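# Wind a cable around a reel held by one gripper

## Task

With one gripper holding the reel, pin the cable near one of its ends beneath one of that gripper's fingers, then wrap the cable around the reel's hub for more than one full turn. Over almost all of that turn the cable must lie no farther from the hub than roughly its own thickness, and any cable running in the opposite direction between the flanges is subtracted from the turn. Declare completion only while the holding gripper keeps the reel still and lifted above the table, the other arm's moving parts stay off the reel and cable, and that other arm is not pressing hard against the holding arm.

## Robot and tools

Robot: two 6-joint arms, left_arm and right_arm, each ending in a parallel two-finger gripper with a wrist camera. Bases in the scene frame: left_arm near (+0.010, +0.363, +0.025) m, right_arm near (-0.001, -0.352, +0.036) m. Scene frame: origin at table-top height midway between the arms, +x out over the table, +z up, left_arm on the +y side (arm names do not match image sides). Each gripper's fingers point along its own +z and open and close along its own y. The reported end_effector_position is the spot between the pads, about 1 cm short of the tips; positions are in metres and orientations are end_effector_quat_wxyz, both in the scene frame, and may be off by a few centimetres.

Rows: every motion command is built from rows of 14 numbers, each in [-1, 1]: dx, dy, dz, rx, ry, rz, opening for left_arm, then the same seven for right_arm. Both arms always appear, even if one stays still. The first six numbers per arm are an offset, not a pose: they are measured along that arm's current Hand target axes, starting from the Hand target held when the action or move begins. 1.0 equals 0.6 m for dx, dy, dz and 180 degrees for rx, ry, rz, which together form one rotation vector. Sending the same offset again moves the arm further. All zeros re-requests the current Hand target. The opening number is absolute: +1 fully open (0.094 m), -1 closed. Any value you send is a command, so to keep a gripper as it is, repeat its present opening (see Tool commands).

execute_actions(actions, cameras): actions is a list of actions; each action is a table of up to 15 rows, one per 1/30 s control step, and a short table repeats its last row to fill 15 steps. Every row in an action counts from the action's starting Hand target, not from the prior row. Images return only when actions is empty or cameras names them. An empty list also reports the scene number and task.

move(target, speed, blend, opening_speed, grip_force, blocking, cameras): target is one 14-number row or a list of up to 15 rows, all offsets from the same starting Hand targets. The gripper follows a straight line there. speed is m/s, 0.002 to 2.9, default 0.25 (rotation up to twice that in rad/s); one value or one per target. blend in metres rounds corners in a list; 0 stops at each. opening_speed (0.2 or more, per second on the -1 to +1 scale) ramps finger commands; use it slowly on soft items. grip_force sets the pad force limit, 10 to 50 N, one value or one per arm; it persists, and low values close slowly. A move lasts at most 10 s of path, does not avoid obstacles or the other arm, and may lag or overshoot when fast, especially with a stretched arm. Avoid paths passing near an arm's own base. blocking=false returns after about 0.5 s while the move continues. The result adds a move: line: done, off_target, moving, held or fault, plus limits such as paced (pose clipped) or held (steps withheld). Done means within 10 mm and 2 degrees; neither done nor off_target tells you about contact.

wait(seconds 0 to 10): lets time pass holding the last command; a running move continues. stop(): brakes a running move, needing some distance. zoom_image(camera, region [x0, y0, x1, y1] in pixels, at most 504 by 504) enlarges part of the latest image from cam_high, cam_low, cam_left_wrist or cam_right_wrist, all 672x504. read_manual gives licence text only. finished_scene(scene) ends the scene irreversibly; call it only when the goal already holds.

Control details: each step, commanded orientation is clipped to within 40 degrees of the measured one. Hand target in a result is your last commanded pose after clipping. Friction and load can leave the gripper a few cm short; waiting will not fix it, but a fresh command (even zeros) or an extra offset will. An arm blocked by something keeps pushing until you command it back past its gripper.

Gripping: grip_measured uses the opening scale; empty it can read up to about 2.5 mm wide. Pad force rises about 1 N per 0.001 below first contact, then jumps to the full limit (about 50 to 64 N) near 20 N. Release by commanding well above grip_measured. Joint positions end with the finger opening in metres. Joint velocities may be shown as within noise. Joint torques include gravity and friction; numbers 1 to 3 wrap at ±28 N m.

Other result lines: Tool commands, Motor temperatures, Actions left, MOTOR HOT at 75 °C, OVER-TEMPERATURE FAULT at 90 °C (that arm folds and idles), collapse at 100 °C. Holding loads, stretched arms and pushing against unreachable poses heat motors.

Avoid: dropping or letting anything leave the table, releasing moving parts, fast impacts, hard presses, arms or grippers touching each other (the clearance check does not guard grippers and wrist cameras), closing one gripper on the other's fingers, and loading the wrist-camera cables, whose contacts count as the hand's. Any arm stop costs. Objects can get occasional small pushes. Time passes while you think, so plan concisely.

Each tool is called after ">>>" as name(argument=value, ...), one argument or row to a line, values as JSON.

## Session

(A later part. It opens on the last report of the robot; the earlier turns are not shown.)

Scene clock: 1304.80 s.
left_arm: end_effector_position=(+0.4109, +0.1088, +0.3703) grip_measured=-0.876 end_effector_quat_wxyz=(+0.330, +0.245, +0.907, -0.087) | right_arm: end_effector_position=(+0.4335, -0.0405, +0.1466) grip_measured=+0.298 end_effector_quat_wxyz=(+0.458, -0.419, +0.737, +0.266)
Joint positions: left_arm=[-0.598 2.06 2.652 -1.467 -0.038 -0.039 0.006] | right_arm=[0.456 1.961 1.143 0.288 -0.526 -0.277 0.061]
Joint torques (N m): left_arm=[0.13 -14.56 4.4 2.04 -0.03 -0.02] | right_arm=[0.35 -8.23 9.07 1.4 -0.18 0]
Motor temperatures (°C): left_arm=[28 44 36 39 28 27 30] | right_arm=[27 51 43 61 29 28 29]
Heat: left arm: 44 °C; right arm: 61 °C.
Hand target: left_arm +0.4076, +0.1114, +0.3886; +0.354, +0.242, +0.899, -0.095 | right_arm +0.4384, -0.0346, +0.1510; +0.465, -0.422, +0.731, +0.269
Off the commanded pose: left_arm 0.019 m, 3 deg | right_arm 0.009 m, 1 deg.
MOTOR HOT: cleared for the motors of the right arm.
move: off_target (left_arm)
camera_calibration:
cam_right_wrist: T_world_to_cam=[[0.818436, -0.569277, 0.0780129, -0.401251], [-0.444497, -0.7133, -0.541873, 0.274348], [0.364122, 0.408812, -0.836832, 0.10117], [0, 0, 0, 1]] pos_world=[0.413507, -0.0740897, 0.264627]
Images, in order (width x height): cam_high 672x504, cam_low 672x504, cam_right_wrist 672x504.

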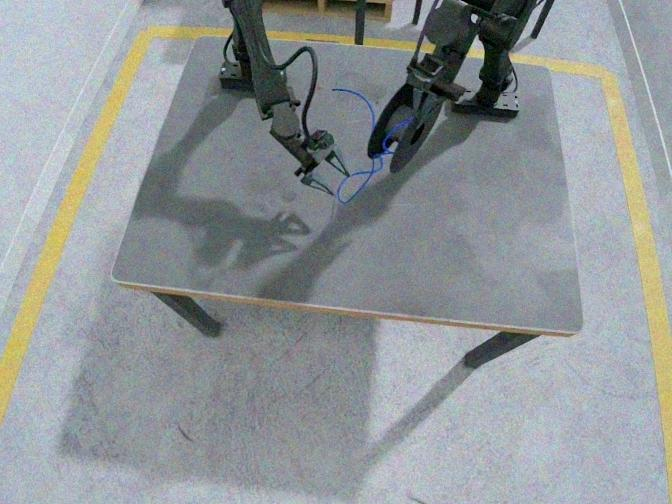

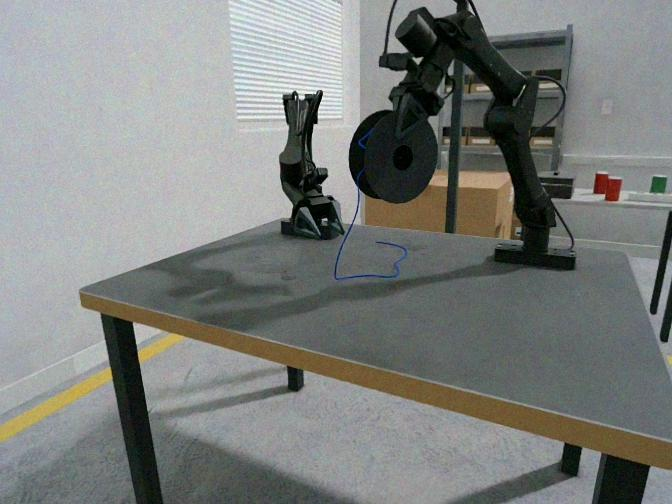

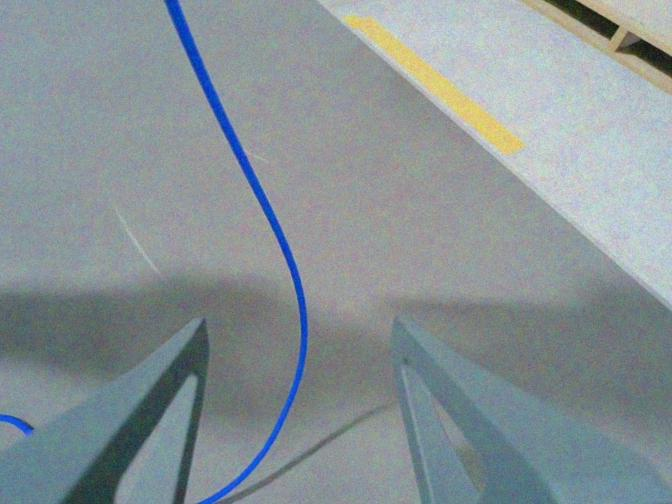

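>>> move(
  target=[0,0,0,0,0,0,-1,0.088,-0.0025,0.082,0,0,0,0.3],
  speed=0.12,
  cameras=["cam_right_wrist","cam_high"],
)

>>> zoom_image(
  camera="cam_high",
  region=[290, 70, 450, 220],
)

Scene clock: 1328.77 s.
left_arm: end_effector_position=(+0.4109, +0.1088, +0.3703) grip_measured=-0.876 end_effector_quat_wxyz=(+0.330, +0.245, +0.907, -0.087) | right_arm: end_effector_position=(+0.4446, -0.0246, +0.0746) grip_measured=+0.298 end_effector_quat_wxyz=(+0.449, -0.418, +0.744, +0.265)
Joint positions: left_arm=[-0.598 2.06 2.652 -1.467 -0.038 -0.039 0.006] | right_arm=[0.481 2.183 1.163 0.472 -0.5 -0.262 0.061]
Joint torques (N m): left_arm=[0.13 -14.54 4.4 2.02 -0.04 -0.02] | right_arm=[0.34 -9.63 8.34 1.63 -0.19 0.02]
Motor temperatures (°C): left_arm=[28 46 36 40 28 27 31] | right_arm=[27 52 45 58 29 28 28]
Heat: left arm: 46 °C; right arm: 58 °C.
Hand target: left_arm +0.4076, +0.1114, +0.3886; +0.354, +0.242, +0.899, -0.095 | right_arm +0.4507, -0.0162, +0.0822; +0.465, -0.422, +0.731, +0.269
Off the commanded pose: left_arm 0.019 m, 3 deg | right_arm 0.013 m, 3 deg.
move: off_target (left_arm, right_arm)
camera_calibration:
cam_right_wrist: T_world_to_cam=[[0.817741, -0.571583, 0.0677737, -0.394554], [-0.458647, -0.718213, -0.523271, 0.256376], [0.347768, 0.396816, -0.849467, 0.0383578], [0, 0, 0, 1]] pos_world=[0.42689, -0.0566089, 0.193478]
Images, in order (width x height): cam_high 672x504, cam_right_wrist 672x504.

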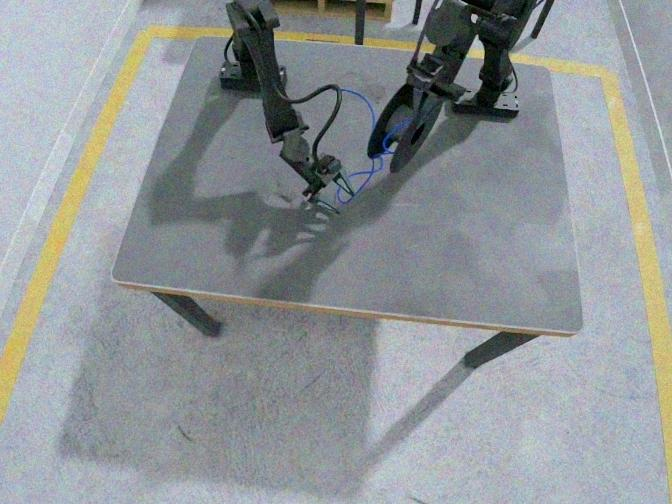

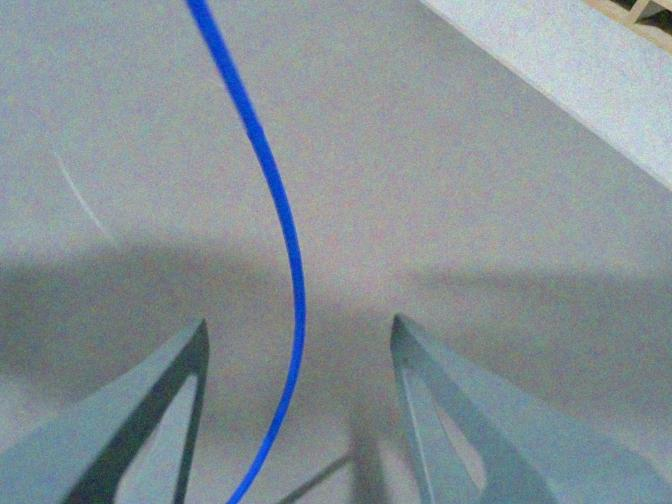

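Scaled by 3.150 from the camera's 672x504 image, which has a finer 960x720 frame.

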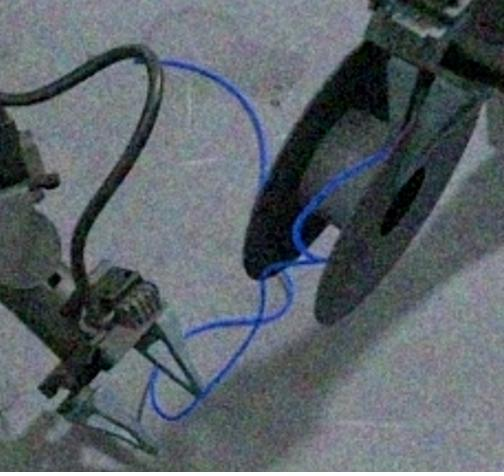

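>>> move(
  target=[
    [0,0,0,0,0,0,-1,0,0,0.027,0,0,0,0.3],
    [0,0,0,0,0,0,-1,0,0,0.027,0,0,0,-1],
  ],
  speed=0.1,
  opening_speed=2,
  cameras=["cam_right_wrist","cam_high","cam_low"],
)

>>> zoom_image(
  camera="cam_right_wrist",
  region=[180, 200, 430, 450],
)

Scene clock: 1338.00 s.
left_arm: end_effector_position=(+0.4109, +0.1088, +0.3703) grip_measured=-0.876 end_effector_quat_wxyz=(+0.330, +0.245, +0.907, -0.087) | right_arm: end_effector_position=(+0.4525, -0.0114, +0.0700) grip_measured=-0.953 end_effector_quat_wxyz=(+0.451, -0.418, +0.743, +0.265)
Joint positions: left_arm=[-0.598 2.06 2.652 -1.467 -0.038 -0.039 0.006] | right_arm=[0.5 2.233 1.222 0.474 -0.484 -0.252 0.002]
Joint torques (N m): left_arm=[0.16 -14.56 4.45 2.04 -0.05 -0.02] | right_arm=[0.54 -9.65 8.29 1.67 -0.2 0.01]
Motor temperatures (°C): left_arm=[28 47 36 41 28 27 31] | right_arm=[27 51 44 57 29 28 28]
Heat: left arm: 47 °C; right arm: 57 °C.
Hand target: left_arm +0.4076, +0.1114, +0.3886; +0.354, +0.242, +0.899, -0.095 | right_arm +0.4580, -0.0035, +0.0752; +0.464, -0.422, +0.731, +0.269
Off the commanded pose: left_arm 0.019 m, 3 deg | right_arm 0.011 m, 2 deg.
move: off_target (left_arm, right_arm); target 2's new opening was sent with right_arm's hand 0.011 m and 2 deg from that target
camera_calibration:
cam_right_wrist: T_world_to_cam=[[0.817681, -0.571253, 0.0711906, -0.393433], [-0.45502, -0.7171, -0.527943, 0.265845], [0.35264, 0.399296, -0.846291, 0.0240245], [0, 0, 0, 1]] pos_world=[0.434195, -0.0437052, 0.188691]
Images, in order (width x height): cam_high 672x504, cam_low 672x504, cam_right_wrist 672x504.

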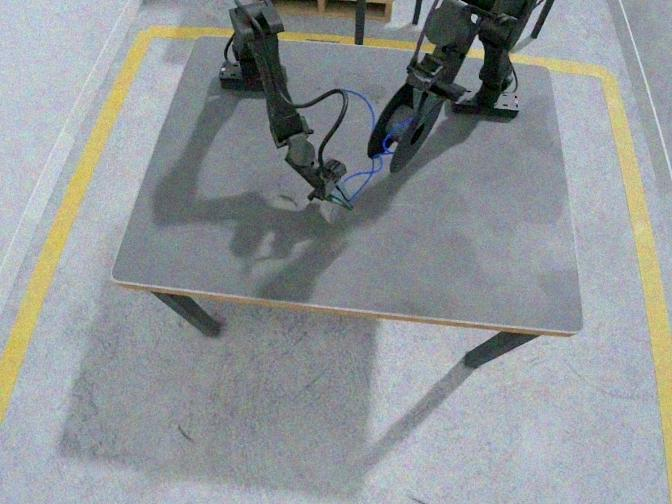

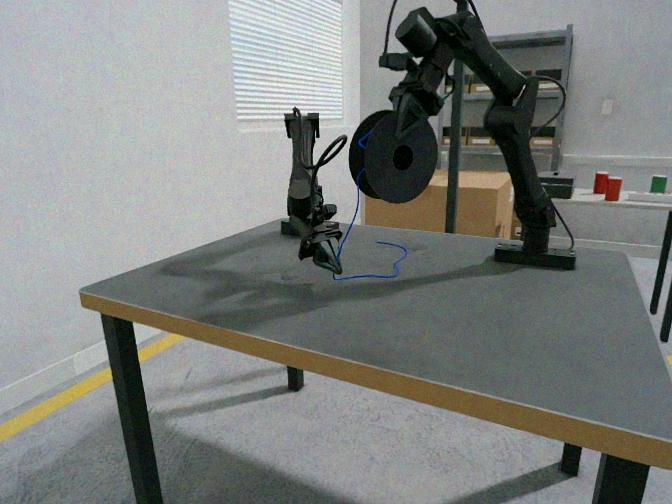

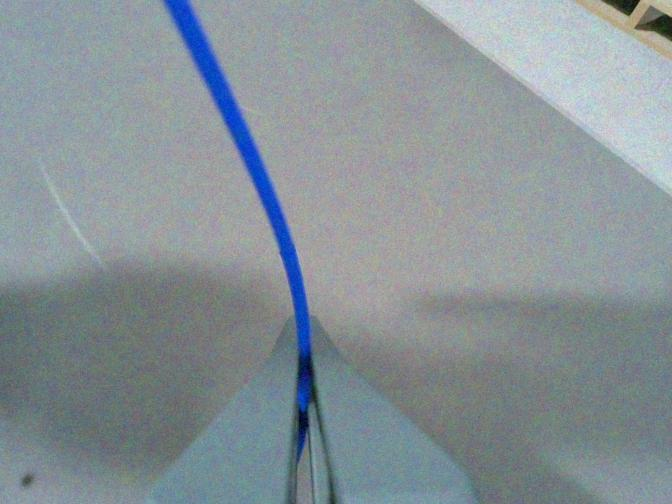

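Scaled by 2.016 from the camera's 672x504 image, which has a finer 960x720 frame.

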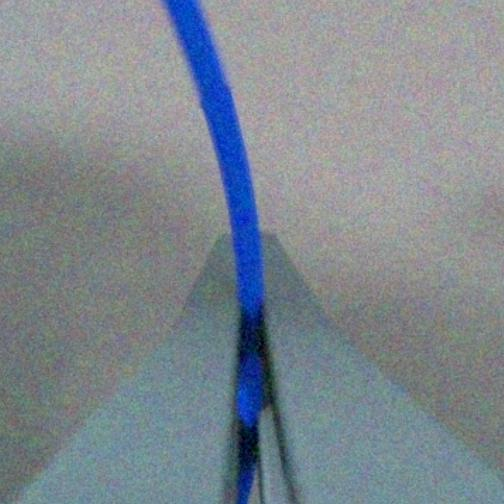

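>>> move(
  target=[
    [0,0,0,0,0,0,-1,0.0098,0.2029,-0.0444,-0.0145,-0.0252,0.3332,-1],
    [0,0,0,0,0,0,-1,-0.1028,0.4097,-0.0891,-0.0947,-0.0603,0.6334,-1],
  ],
  speed=0.2,
  blend=[0.03,0],
  cameras=["cam_right_wrist","cam_high","cam_low","cam_left_wrist"],
)

Scene clock: 1400.27 s.
left_arm: end_effector_position=(+0.4109, +0.1088, +0.3703) grip_measured=-0.876 end_effector_quat_wxyz=(+0.330, +0.245, +0.907, -0.087) | right_arm: end_effector_position=(+0.2331, +0.0999, +0.1292) grip_measured=-0.953 end_effector_quat_wxyz=(+0.025, +0.353, +0.697, +0.624)
Joint positions: left_arm=[-0.598 2.06 2.652 -1.467 -0.038 -0.039 0.006] | right_arm=[1.112 1.99 0.755 1.014 0.044 2.01 0.002]
Joint torques (N m): left_arm=[0.06 -14.6 4.36 2.03 -0.04 -0.03] | right_arm=[0.66 -10.61 4.36 2.17 0.24 0.11]
Motor temperatures (°C): left_arm=[28 50 35 42 28 27 31] | right_arm=[27 50 44 58 29 28 30]
Heat: left arm: 50 °C; right arm: 58 °C.
Hand target: left_arm +0.4075, +0.1115, +0.3886; +0.354, +0.242, +0.899, -0.095 | right_arm +0.2340, +0.1001, +0.1540; +0.028, +0.349, +0.670, +0.655
Off the commanded pose: left_arm 0.019 m, 3 deg | right_arm 0.025 m, 5 deg.
move: off_target (left_arm, right_arm)
camera_calibration:
cam_left_wrist: T_world_to_cam=[[-0.518477, -0.852006, 0.0725717, 0.27043], [-0.848006, 0.501422, -0.171642, 0.389331], [0.109851, -0.150534, -0.982483, 0.459806], [0, 0, 0, 1]] pos_world=[0.419857, 0.104405, 0.498952]
cam_right_wrist: T_world_to_cam=[[-0.47452, -0.0855144, -0.876081, 0.220475], [-0.879495, 0.00499627, 0.475882, 0.17418], [-0.0363176, 0.996324, -0.0775803, 0.0387759], [0, 0, 0, 1]] pos_world=[0.259219, -0.0206498, 0.113273]

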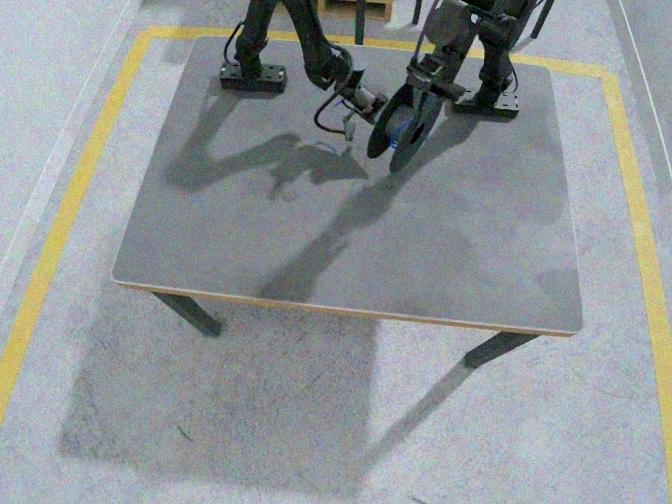

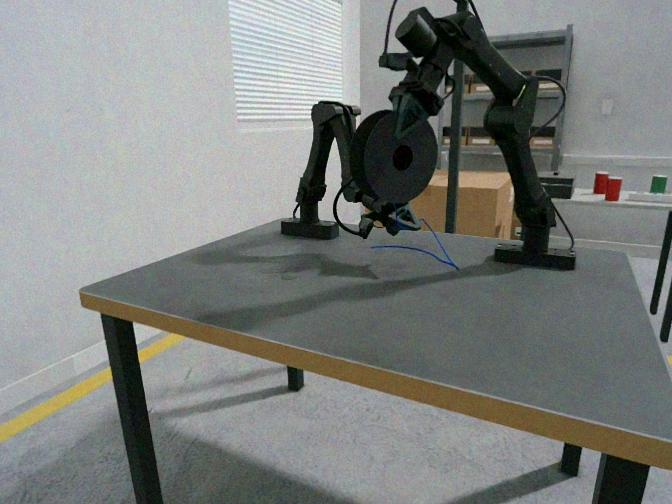

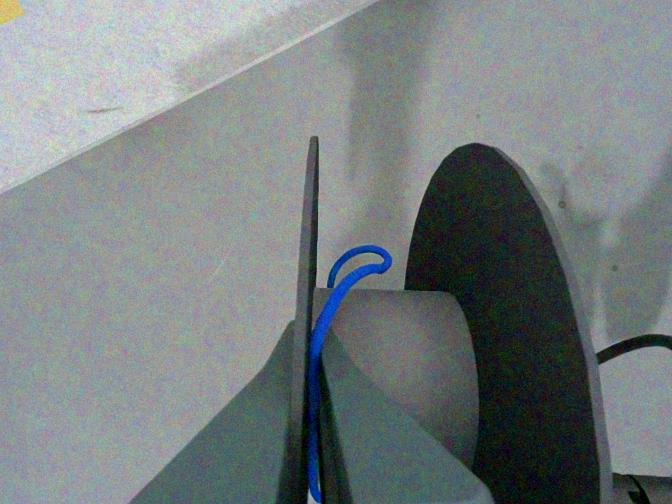

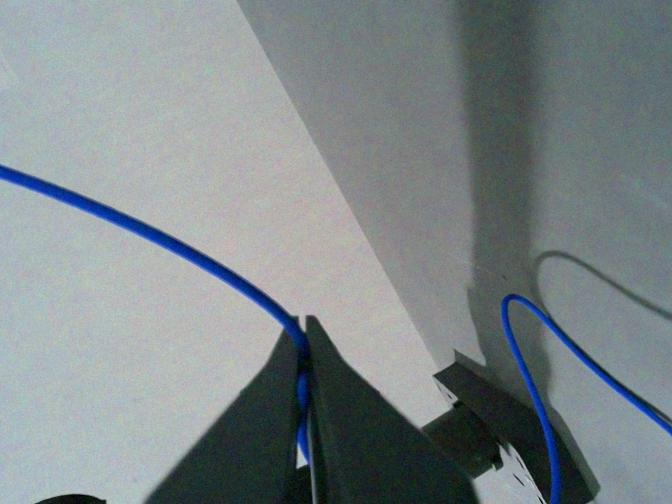

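>>> move(
  target=[
    [0,0,0,0,0,0,-1,0.1623,0.1752,-0.0143,-0.0403,0.0188,0,-1],
    [0,0,0,0,0,0,-1,0.205,0.4098,-0.0623,-0.0403,0.0188,0,-1],
  ],
  speed=0.14,
  blend=[0.03,0],
  cameras=["cam_right_wrist","cam_high","cam_low","cam_left_wrist"],
)

>>> zoom_image(
  camera="cam_high",
  region=[310, 40, 470, 190],
)

>>> zoom_image(
  camera="cam_low",
  region=[300, 60, 500, 270],
)

Scene clock: 1428.10 s.
left_arm: end_effector_position=(+0.4110, +0.1088, +0.3704) grip_measured=-0.876 end_effector_quat_wxyz=(+0.330, +0.245, +0.907, -0.087) | right_arm: end_effector_position=(+0.2277, +0.1114, +0.4104) grip_measured=-0.953 end_effector_quat_wxyz=(+0.027, +0.331, +0.639, +0.694)
Joint positions: left_arm=[-0.598 2.06 2.652 -1.467 -0.038 -0.039 0.006] | right_arm=[1.147 1.55 1.313 0.202 0.086 2.013 0.002]
Joint torques (N m): left_arm=[0.16 -14.65 4.41 2.02 -0.05 -0.02] | right_arm=[-0.47 -8.61 10.32 1.46 0.05 -0.06]
Motor temperatures (°C): left_arm=[28 50 35 43 28 27 31] | right_arm=[27 51 43 60 29 28 30]
Heat: left arm: 50 °C; right arm: 60 °C.
Hand target: left_arm +0.4076, +0.1114, +0.3886; +0.354, +0.242, +0.899, -0.095 | right_arm +0.2286, +0.1052, +0.4314; +0.031, +0.327, +0.627, +0.706
Off the commanded pose: left_arm 0.019 m, 3 deg | right_arm 0.022 m, 2 deg.
move: off_target (left_arm, right_arm)
camera_calibration:
cam_left_wrist: T_world_to_cam=[[-0.51849, -0.852, 0.0725544, 0.270436], [-0.847908, 0.501315, -0.172441, 0.389715], [0.110547, -0.150928, -0.982344, 0.459584], [0, 0, 0, 1]] pos_world=[0.419855, 0.104406, 0.499051]
cam_right_wrist: T_world_to_cam=[[-0.400845, 0.0679489, -0.913623, 0.446786], [-0.915717, -0.0602163, 0.397286, 0.0832436], [-0.0280198, 0.99587, 0.0863594, -0.0201266], [0, 0, 0, 1]] pos_world=[0.254755, -0.00530249, 0.37686]

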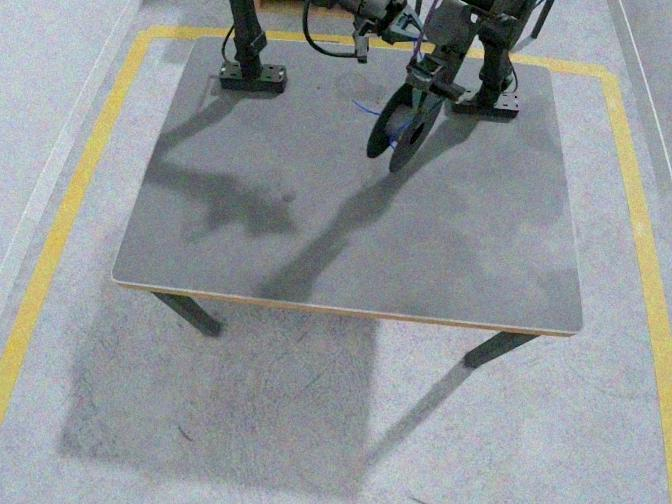

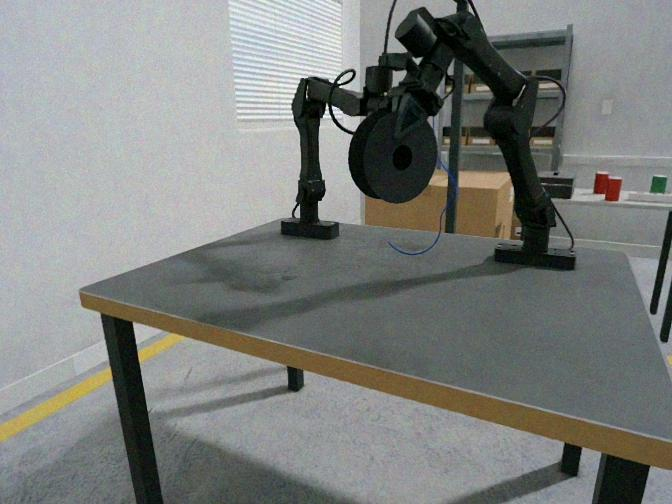

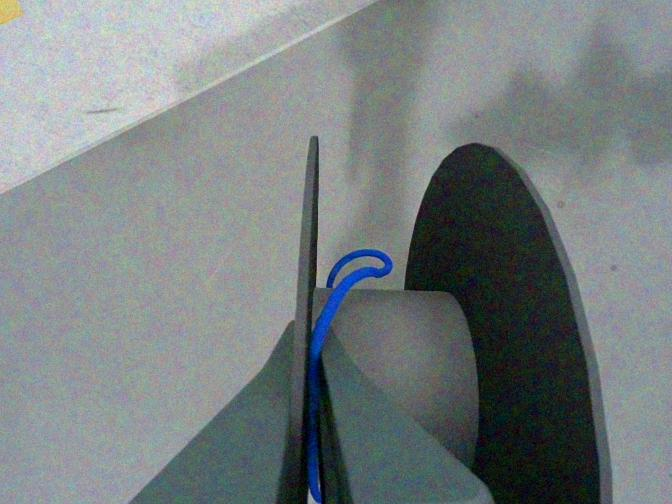

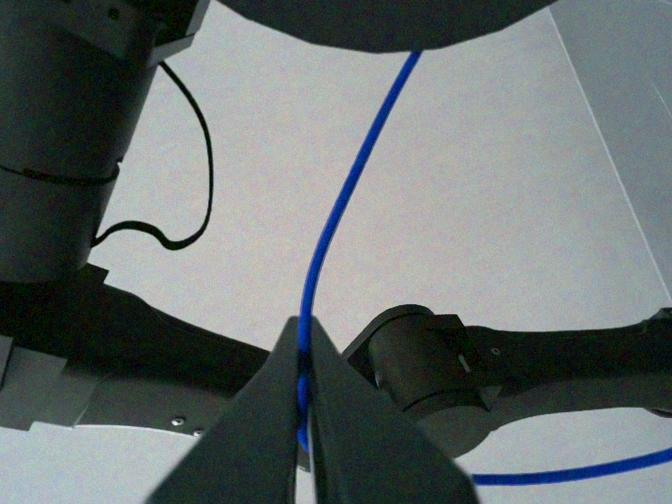

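Scaled by 3.150 from the camera's 672x504 image, which has a finer 960x720 frame.

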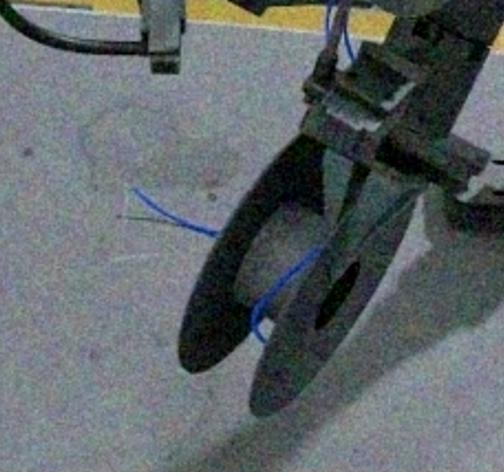

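Scaled by 2.400 from the camera's 672x504 image, which has a finer 960x720 frame.

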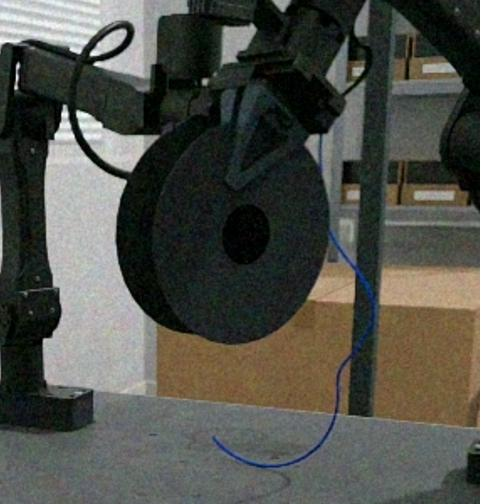

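>>> move(
  target=[
    [0,0,0,0,0,0,-1,-0.0142,0.0902,0.0033,0,0,0,-1],
    [0,0,0,0,0,0,-1,-0.065,0.1835,0.0238,0,0,0,-1],
  ],
  speed=0.12,
  blend=[0.03,0],
  cameras=["cam_right_wrist","cam_high","cam_low","cam_left_wrist"],
)

>>> zoom_image(
  camera="cam_high",
  region=[330, 20, 480, 170],
)

>>> zoom_image(
  camera="cam_low",
  region=[300, 40, 500, 250],
)

Scene clock: 1465.00 s.
left_arm: end_effector_position=(+0.4116, +0.1083, +0.3738) grip_measured=-0.876 end_effector_quat_wxyz=(+0.336, +0.245, +0.905, -0.089) | right_arm: end_effector_position=(+0.3060, +0.0777, +0.5011) grip_measured=-0.953 end_effector_quat_wxyz=(+0.027, +0.334, +0.634, +0.697)
Joint positions: left_arm=[-0.598 2.056 2.652 -1.458 -0.038 -0.039 0.006] | right_arm=[0.904 1.66 1.785 -0.153 -0.15 2.013 0.002]
Joint torques (N m): left_arm=[0.08 -14.16 4.41 1.95 -0.03 -0.01] | right_arm=[-0.17 -6.75 10.7 1.57 0 -0.09]
Motor temperatures (°C): left_arm=[28 51 35 43 28 27 31] | right_arm=[27 49 45 57 29 28 30]
Heat: left arm: 51 °C; right arm: 57 °C.
Hand target: left_arm +0.4075, +0.1115, +0.3887; +0.354, +0.242, +0.898, -0.095 | right_arm +0.3067, +0.0766, +0.5147; +0.031, +0.327, +0.627, +0.706
Off the commanded pose: left_arm 0.016 m, 2 deg | right_arm 0.014 m, 2 deg.
move: off_target (left_arm, right_arm); blend cut to 0.0275 m at target 1
camera_calibration:
cam_left_wrist: T_world_to_cam=[[-0.519511, -0.851314, 0.0733046, 0.270175], [-0.845809, 0.500173, -0.185566, 0.395194], [0.12131, -0.158405, -0.979894, 0.458221], [0, 0, 0, 1]] pos_world=[0.419031, 0.104923, 0.502538]
cam_right_wrist: T_world_to_cam=[[-0.402394, 0.0805833, -0.911913, 0.561942], [-0.915227, -0.0581866, 0.398715, 0.115968], [-0.0209314, 0.995048, 0.097166, 0.000255156], [0, 0, 0, 1]] pos_world=[0.332265, -0.0387892, 0.466179]

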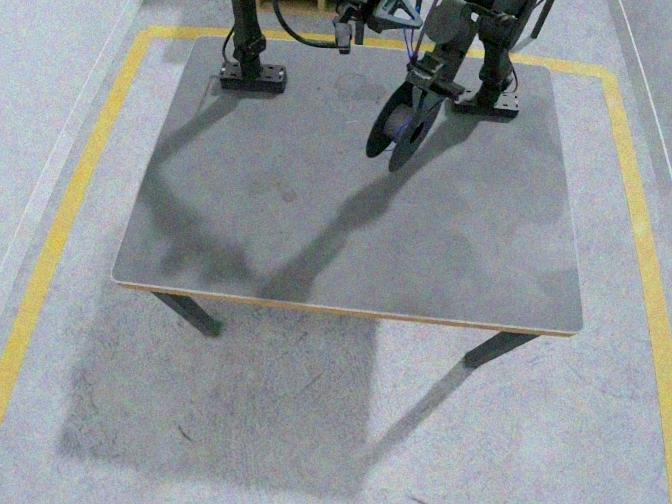

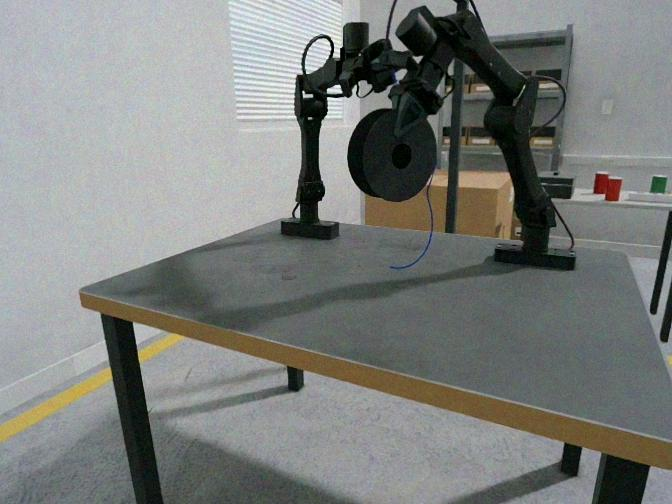

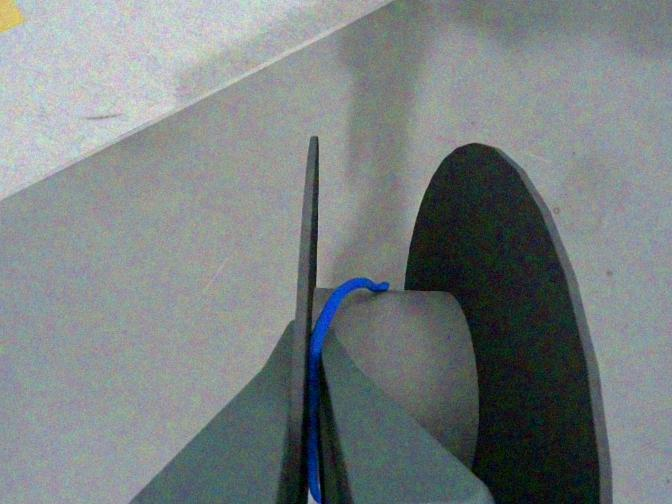

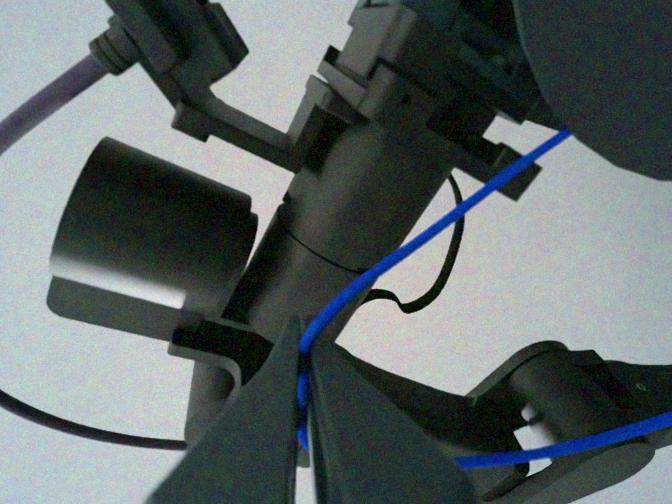

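Scaled by 3.360 from the camera's 672x504 image, which has a finer 960x720 frame.

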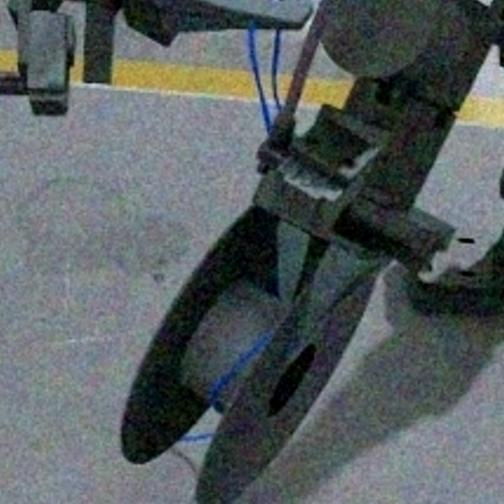

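Scaled by 2.400 from the camera's 672x504 image, which has a finer 960x720 frame.

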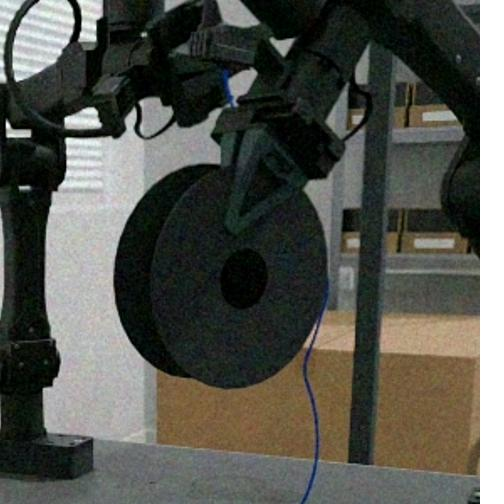

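>>> move(
  target=[
    [0,0,0,0,0,0,-1,-0.159,0.0853,0.0103,0,0,0,-1],
    [0,0,0,0,0,0,-1,-0.235,0.0715,0.0552,0,0,0,-1],
  ],
  speed=0.1,
  blend=[0.02,0],
  cameras=["cam_right_wrist","cam_high","cam_low","cam_left_wrist"],
)

>>> zoom_image(
  camera="cam_low",
  region=[300, 40, 500, 250],
)

Scene clock: 1480.53 s.
left_arm: end_effector_position=(+0.4167, +0.1045, +0.3794) grip_measured=-0.876 end_effector_quat_wxyz=(+0.351, +0.243, +0.899, -0.095) | right_arm: end_effector_position=(+0.4426, +0.0375, +0.4705) grip_measured=-0.953 end_effector_quat_wxyz=(+0.008, +0.342, +0.644, +0.685)
Joint positions: left_arm=[-0.598 2.056 2.652 -1.424 -0.036 -0.039 0.006] | right_arm=[0.579 1.955 2.067 -0.183 -0.496 2.013 0.002]
Joint torques (N m): left_arm=[0.12 -14.13 4.41 1.7 -0.05 -0.02] | right_arm=[-1.03 -9.52 10.66 1.82 0.13 -0.08]
Motor temperatures (°C): left_arm=[28 52 35 42 28 27 31] | right_arm=[27 48 45 58 29 28 31]
Heat: left arm: 52 °C; right arm: 58 °C.
Hand target: left_arm +0.4075, +0.1115, +0.3887; +0.354, +0.242, +0.898, -0.095 | right_arm +0.4497, +0.0324, +0.4937; +0.031, +0.327, +0.627, +0.706
Off the commanded pose: left_arm 0.015 m, 0 deg | right_arm 0.025 m, 4 deg.
move: off_target (left_arm, right_arm)
camera_calibration:
cam_left_wrist: T_world_to_cam=[[-0.522904, -0.848995, 0.0760213, 0.26929], [-0.83953, 0.497526, -0.218304, 0.412469], [0.147517, -0.177974, -0.972915, 0.450945], [0, 0, 0, 1]] pos_world=[0.420571, 0.103669, 0.508303]
cam_right_wrist: T_world_to_cam=[[-0.44233, 0.0574099, -0.895013, 0.602813], [-0.896032, -0.0709664, 0.438282, 0.22422], [-0.0383541, 0.995825, 0.0828317, 0.0604647], [0, 0, 0, 1]] pos_world=[0.46987, -0.0789077, 0.436246]

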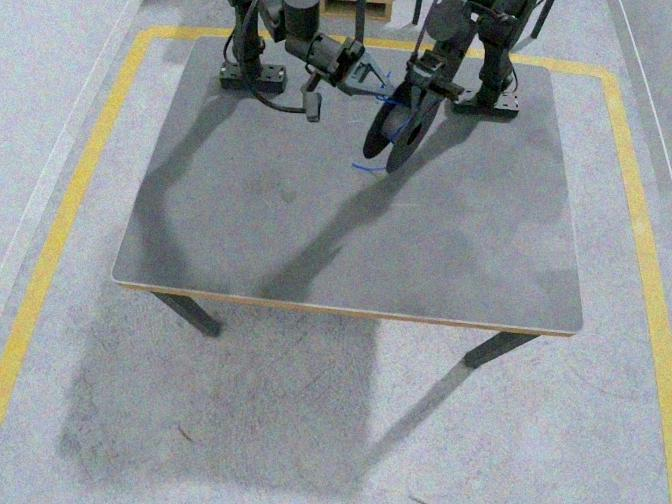

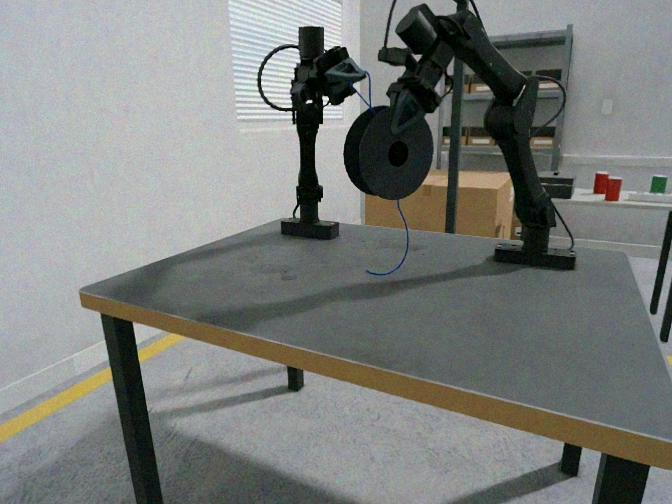

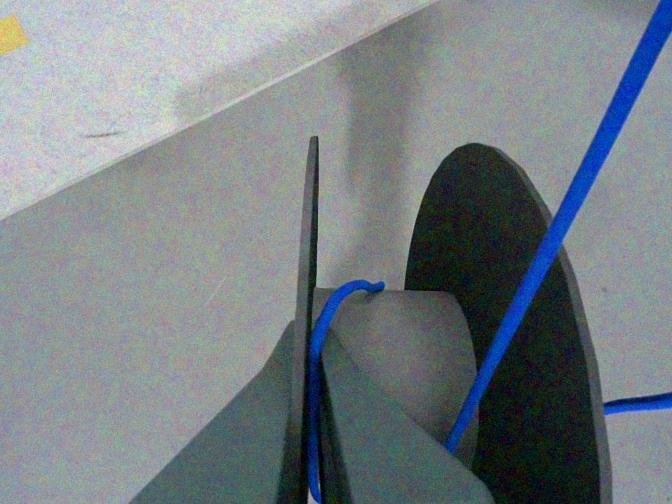

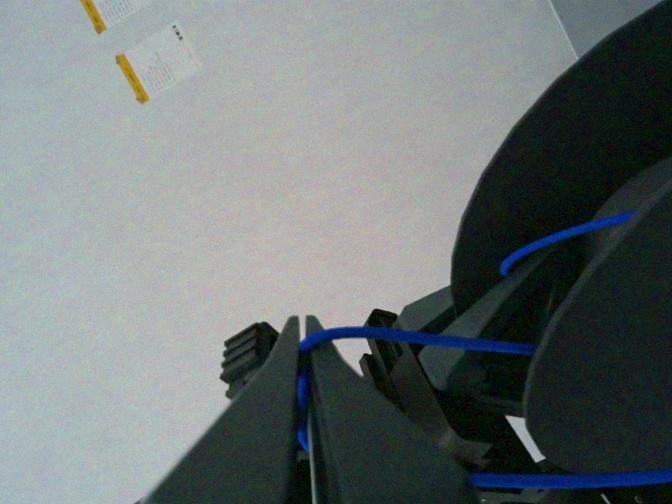

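Scaled by 2.400 from the camera's 672x504 image, which has a finer 960x720 frame.

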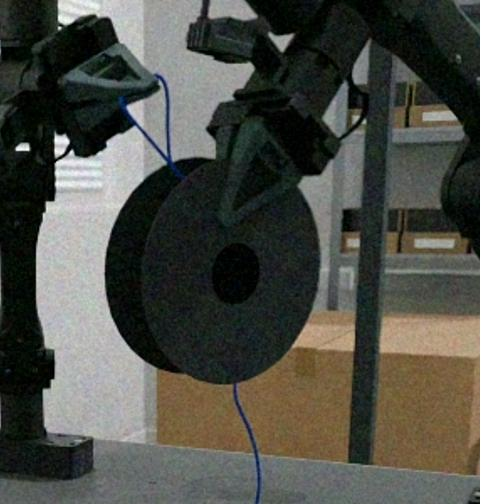

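>>> move(
  target=[
    [0,0,0,0,0,0,-1,-0.1317,-0.093,0.0032,0,0,0,-1],
    [0,0,0,0,0,0,-1,-0.1907,-0.2132,0.0033,0,0,0,-1],
  ],
  speed=0.09,
  blend=[0.03,0],
  cameras=["cam_right_wrist","cam_high","cam_low","cam_left_wrist"],
)

>>> zoom_image(
  camera="cam_low",
  region=[300, 60, 500, 270],
)

Scene clock: 1509.00 s.
left_arm: end_effector_position=(+0.4160, +0.1063, +0.3752) grip_measured=-0.876 end_effector_quat_wxyz=(+0.344, +0.243, +0.903, -0.090) | right_arm: end_effector_position=(+0.4760, +0.0193, +0.3539) grip_measured=-0.953 end_effector_quat_wxyz=(+0.019, +0.296, +0.627, +0.720)
Joint positions: left_arm=[-0.598 2.056 2.644 -1.432 -0.042 -0.039 0.006] | right_arm=[0.493 2.004 1.562 0.488 -0.616 2.013 0.002]
Joint torques (N m): left_arm=[0.06 -14.28 4.82 1.79 -0.01 -0.01] | right_arm=[-1.89 -8.75 5.76 1.44 0.36 -0.05]
Motor temperatures (°C): left_arm=[28 52 35 41 28 27 31] | right_arm=[27 49 45 61 29 28 31]
Heat: left arm: 52 °C; right arm: 61 °C.
Hand target: left_arm +0.4075, +0.1115, +0.3887; +0.354, +0.242, +0.898, -0.095 | right_arm +0.4933, +0.0092, +0.3294; +0.030, +0.327, +0.628, +0.706
Off the commanded pose: left_arm 0.017 m, 1 deg | right_arm 0.032 m, 4 deg.
move: off_target (left_arm, right_arm)
camera_calibration:
cam_left_wrist: T_world_to_cam=[[-0.518525, -0.852109, 0.0710091, 0.271108], [-0.844018, 0.496754, -0.202161, 0.406027], [0.136989, -0.164758, -0.976775, 0.451678], [0, 0, 0, 1]] pos_world=[0.421395, 0.103735, 0.504019]
cam_right_wrist: T_world_to_cam=[[-0.35376, 0.0991018, -0.930072, 0.48373], [-0.931694, -0.125004, 0.341057, 0.356288], [-0.0824634, 0.987194, 0.136554, 0.0916995], [0, 0, 0, 1]] pos_world=[0.510638, -0.0939263, 0.315867]

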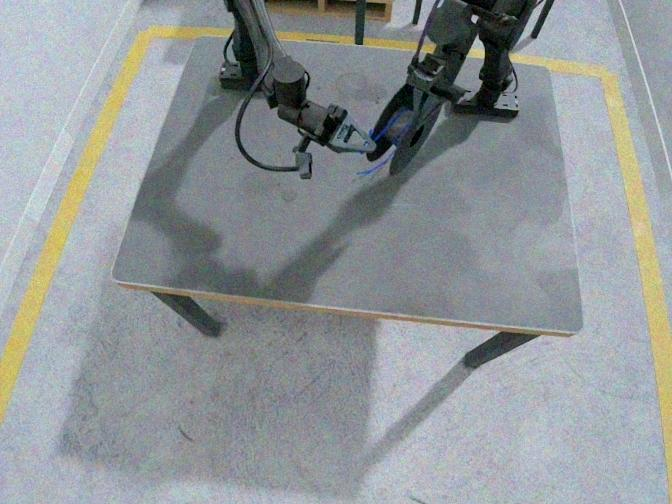

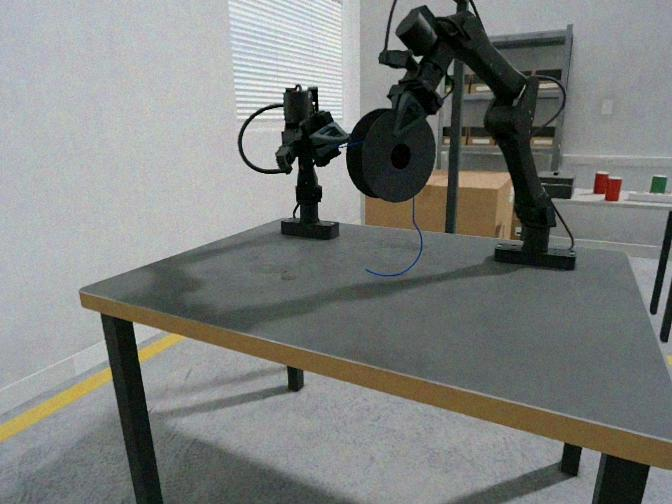

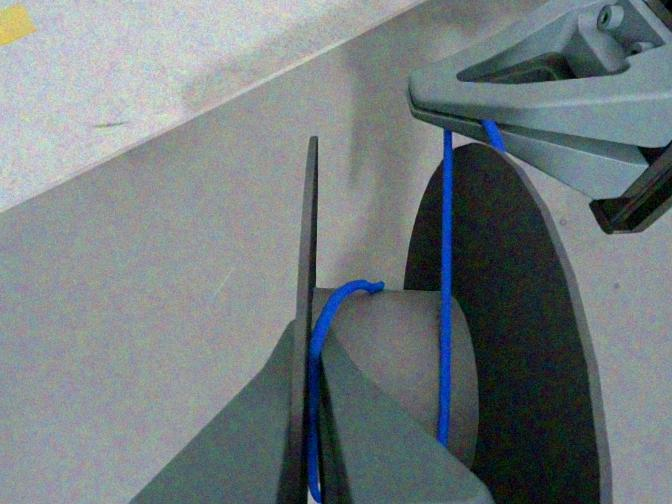

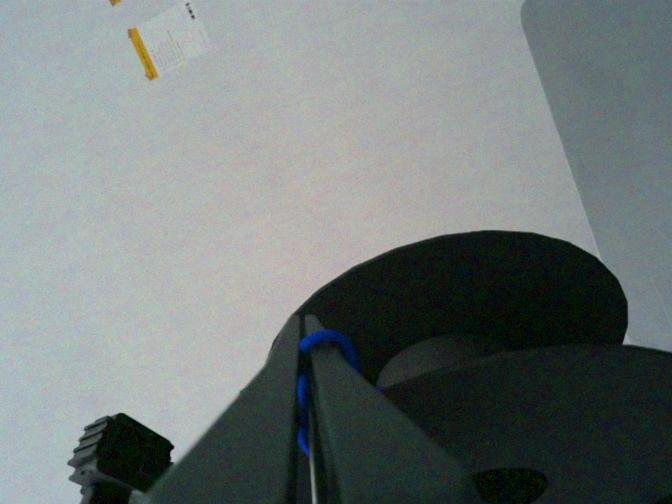

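Scaled by 2.400 from the camera's 672x504 image, which has a finer 960x720 frame.

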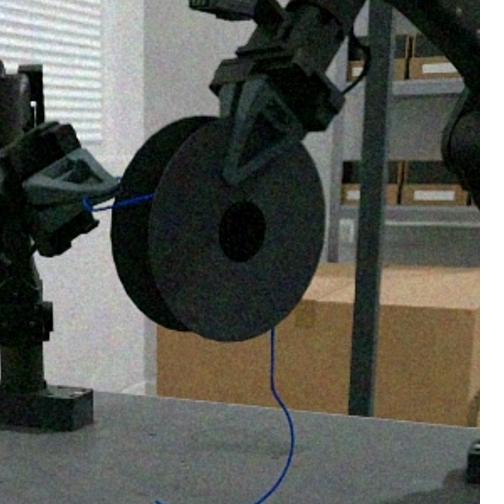

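>>> move(
  target=[0,0,0,0,0,0,-1,0.0227,0.0515,0.005,-0.008,0.0133,-0.6256,-1],
  speed=0.22,
  cameras=["cam_right_wrist","cam_low","cam_left_wrist"],
)

>>> zoom_image(
  camera="cam_low",
  region=[300, 60, 500, 270],
)

Scene clock: 1556.37 s.
left_arm: end_effector_position=(+0.4175, +0.1103, +0.3746) grip_measured=-0.877 end_effector_quat_wxyz=(+0.345, +0.239, +0.904, -0.079) | right_arm: end_effector_position=(+0.4631, +0.0281, +0.3761) grip_measured=-0.953 end_effector_quat_wxyz=(+0.583, -0.379, +0.583, +0.421)
Joint positions: left_arm=[-0.598 2.056 2.644 -1.437 -0.065 -0.039 0.006] | right_arm=[0.493 2.004 1.653 0.396 -0.713 0.079 0.002]
Joint torques (N m): left_arm=[0.09 -14.19 5.23 1.79 0.21 -0.01] | right_arm=[-2.76 -8.94 9.02 1 0.81 -0.47]
Motor temperatures (°C): left_arm=[28 53 34 40 28 27 31] | right_arm=[27 46 43 58 29 28 31]
Heat: left arm: 53 °C; right arm: 58 °C.
Hand target: left_arm +0.4075, +0.1115, +0.3887; +0.354, +0.242, +0.898, -0.095 | right_arm +0.4955, +0.0115, +0.3633; +0.597, -0.354, +0.613, +0.379
Off the commanded pose: left_arm 0.017 m, 2 deg | right_arm 0.039 m, 7 deg.
move: off_target (left_arm, right_arm)
camera_calibration:
cam_left_wrist: T_world_to_cam=[[-0.505714, -0.861043, 0.053464, 0.277578], [-0.850377, 0.487094, -0.198992, 0.40773], [0.145299, -0.146098, -0.978542, 0.446809], [0, 0, 0, 1]] pos_world=[0.422179, 0.105681, 0.503516]
cam_right_wrist: T_world_to_cam=[[0.889, -0.457842, -0.00768704, -0.407798], [-0.231118, -0.434147, -0.87069, 0.477849], [0.395301, 0.77582, -0.491772, 0.099897], [0, 0, 0, 1]] pos_world=[0.433482, -0.0567523, 0.462051]
Images, in order (width x height): cam_low 672x504, cam_left_wrist 672x504, cam_right_wrist 672x504.

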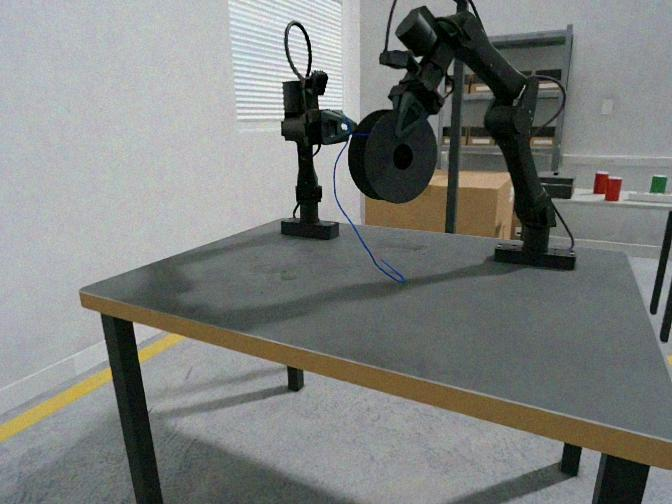

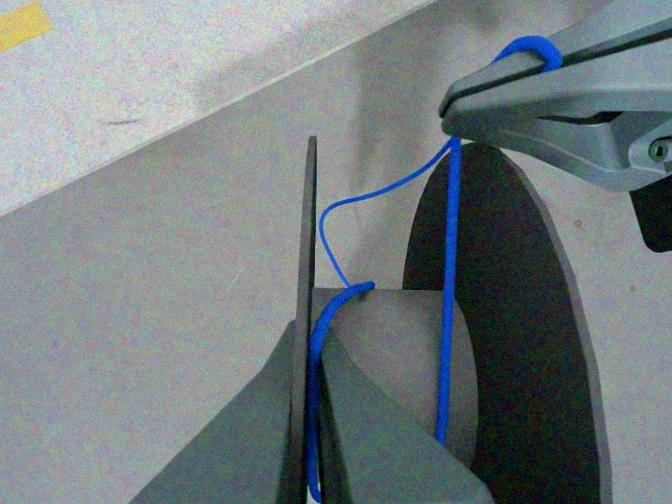

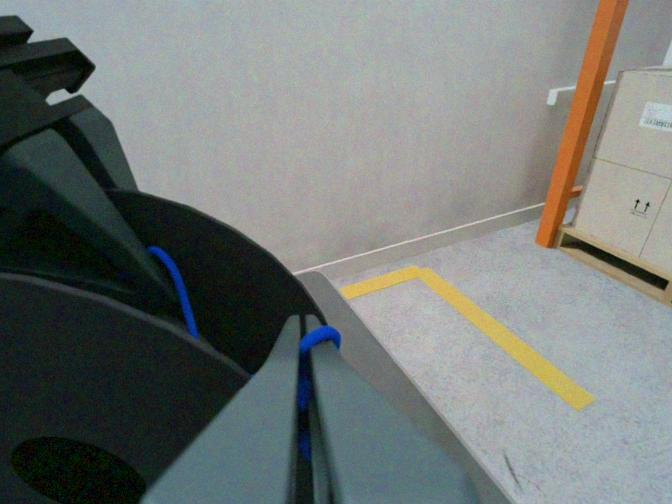

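Scaled by 2.400 from the camera's 672x504 image, which has a finer 960x720 frame.

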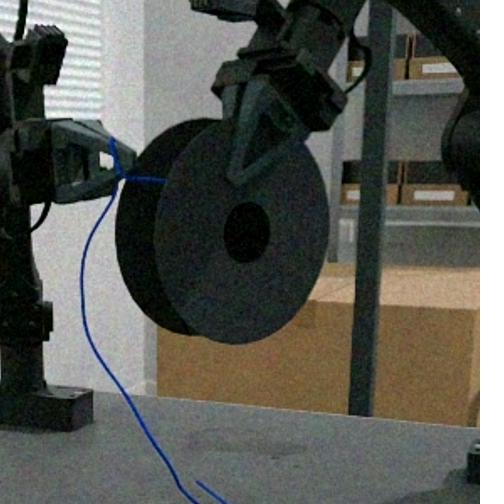

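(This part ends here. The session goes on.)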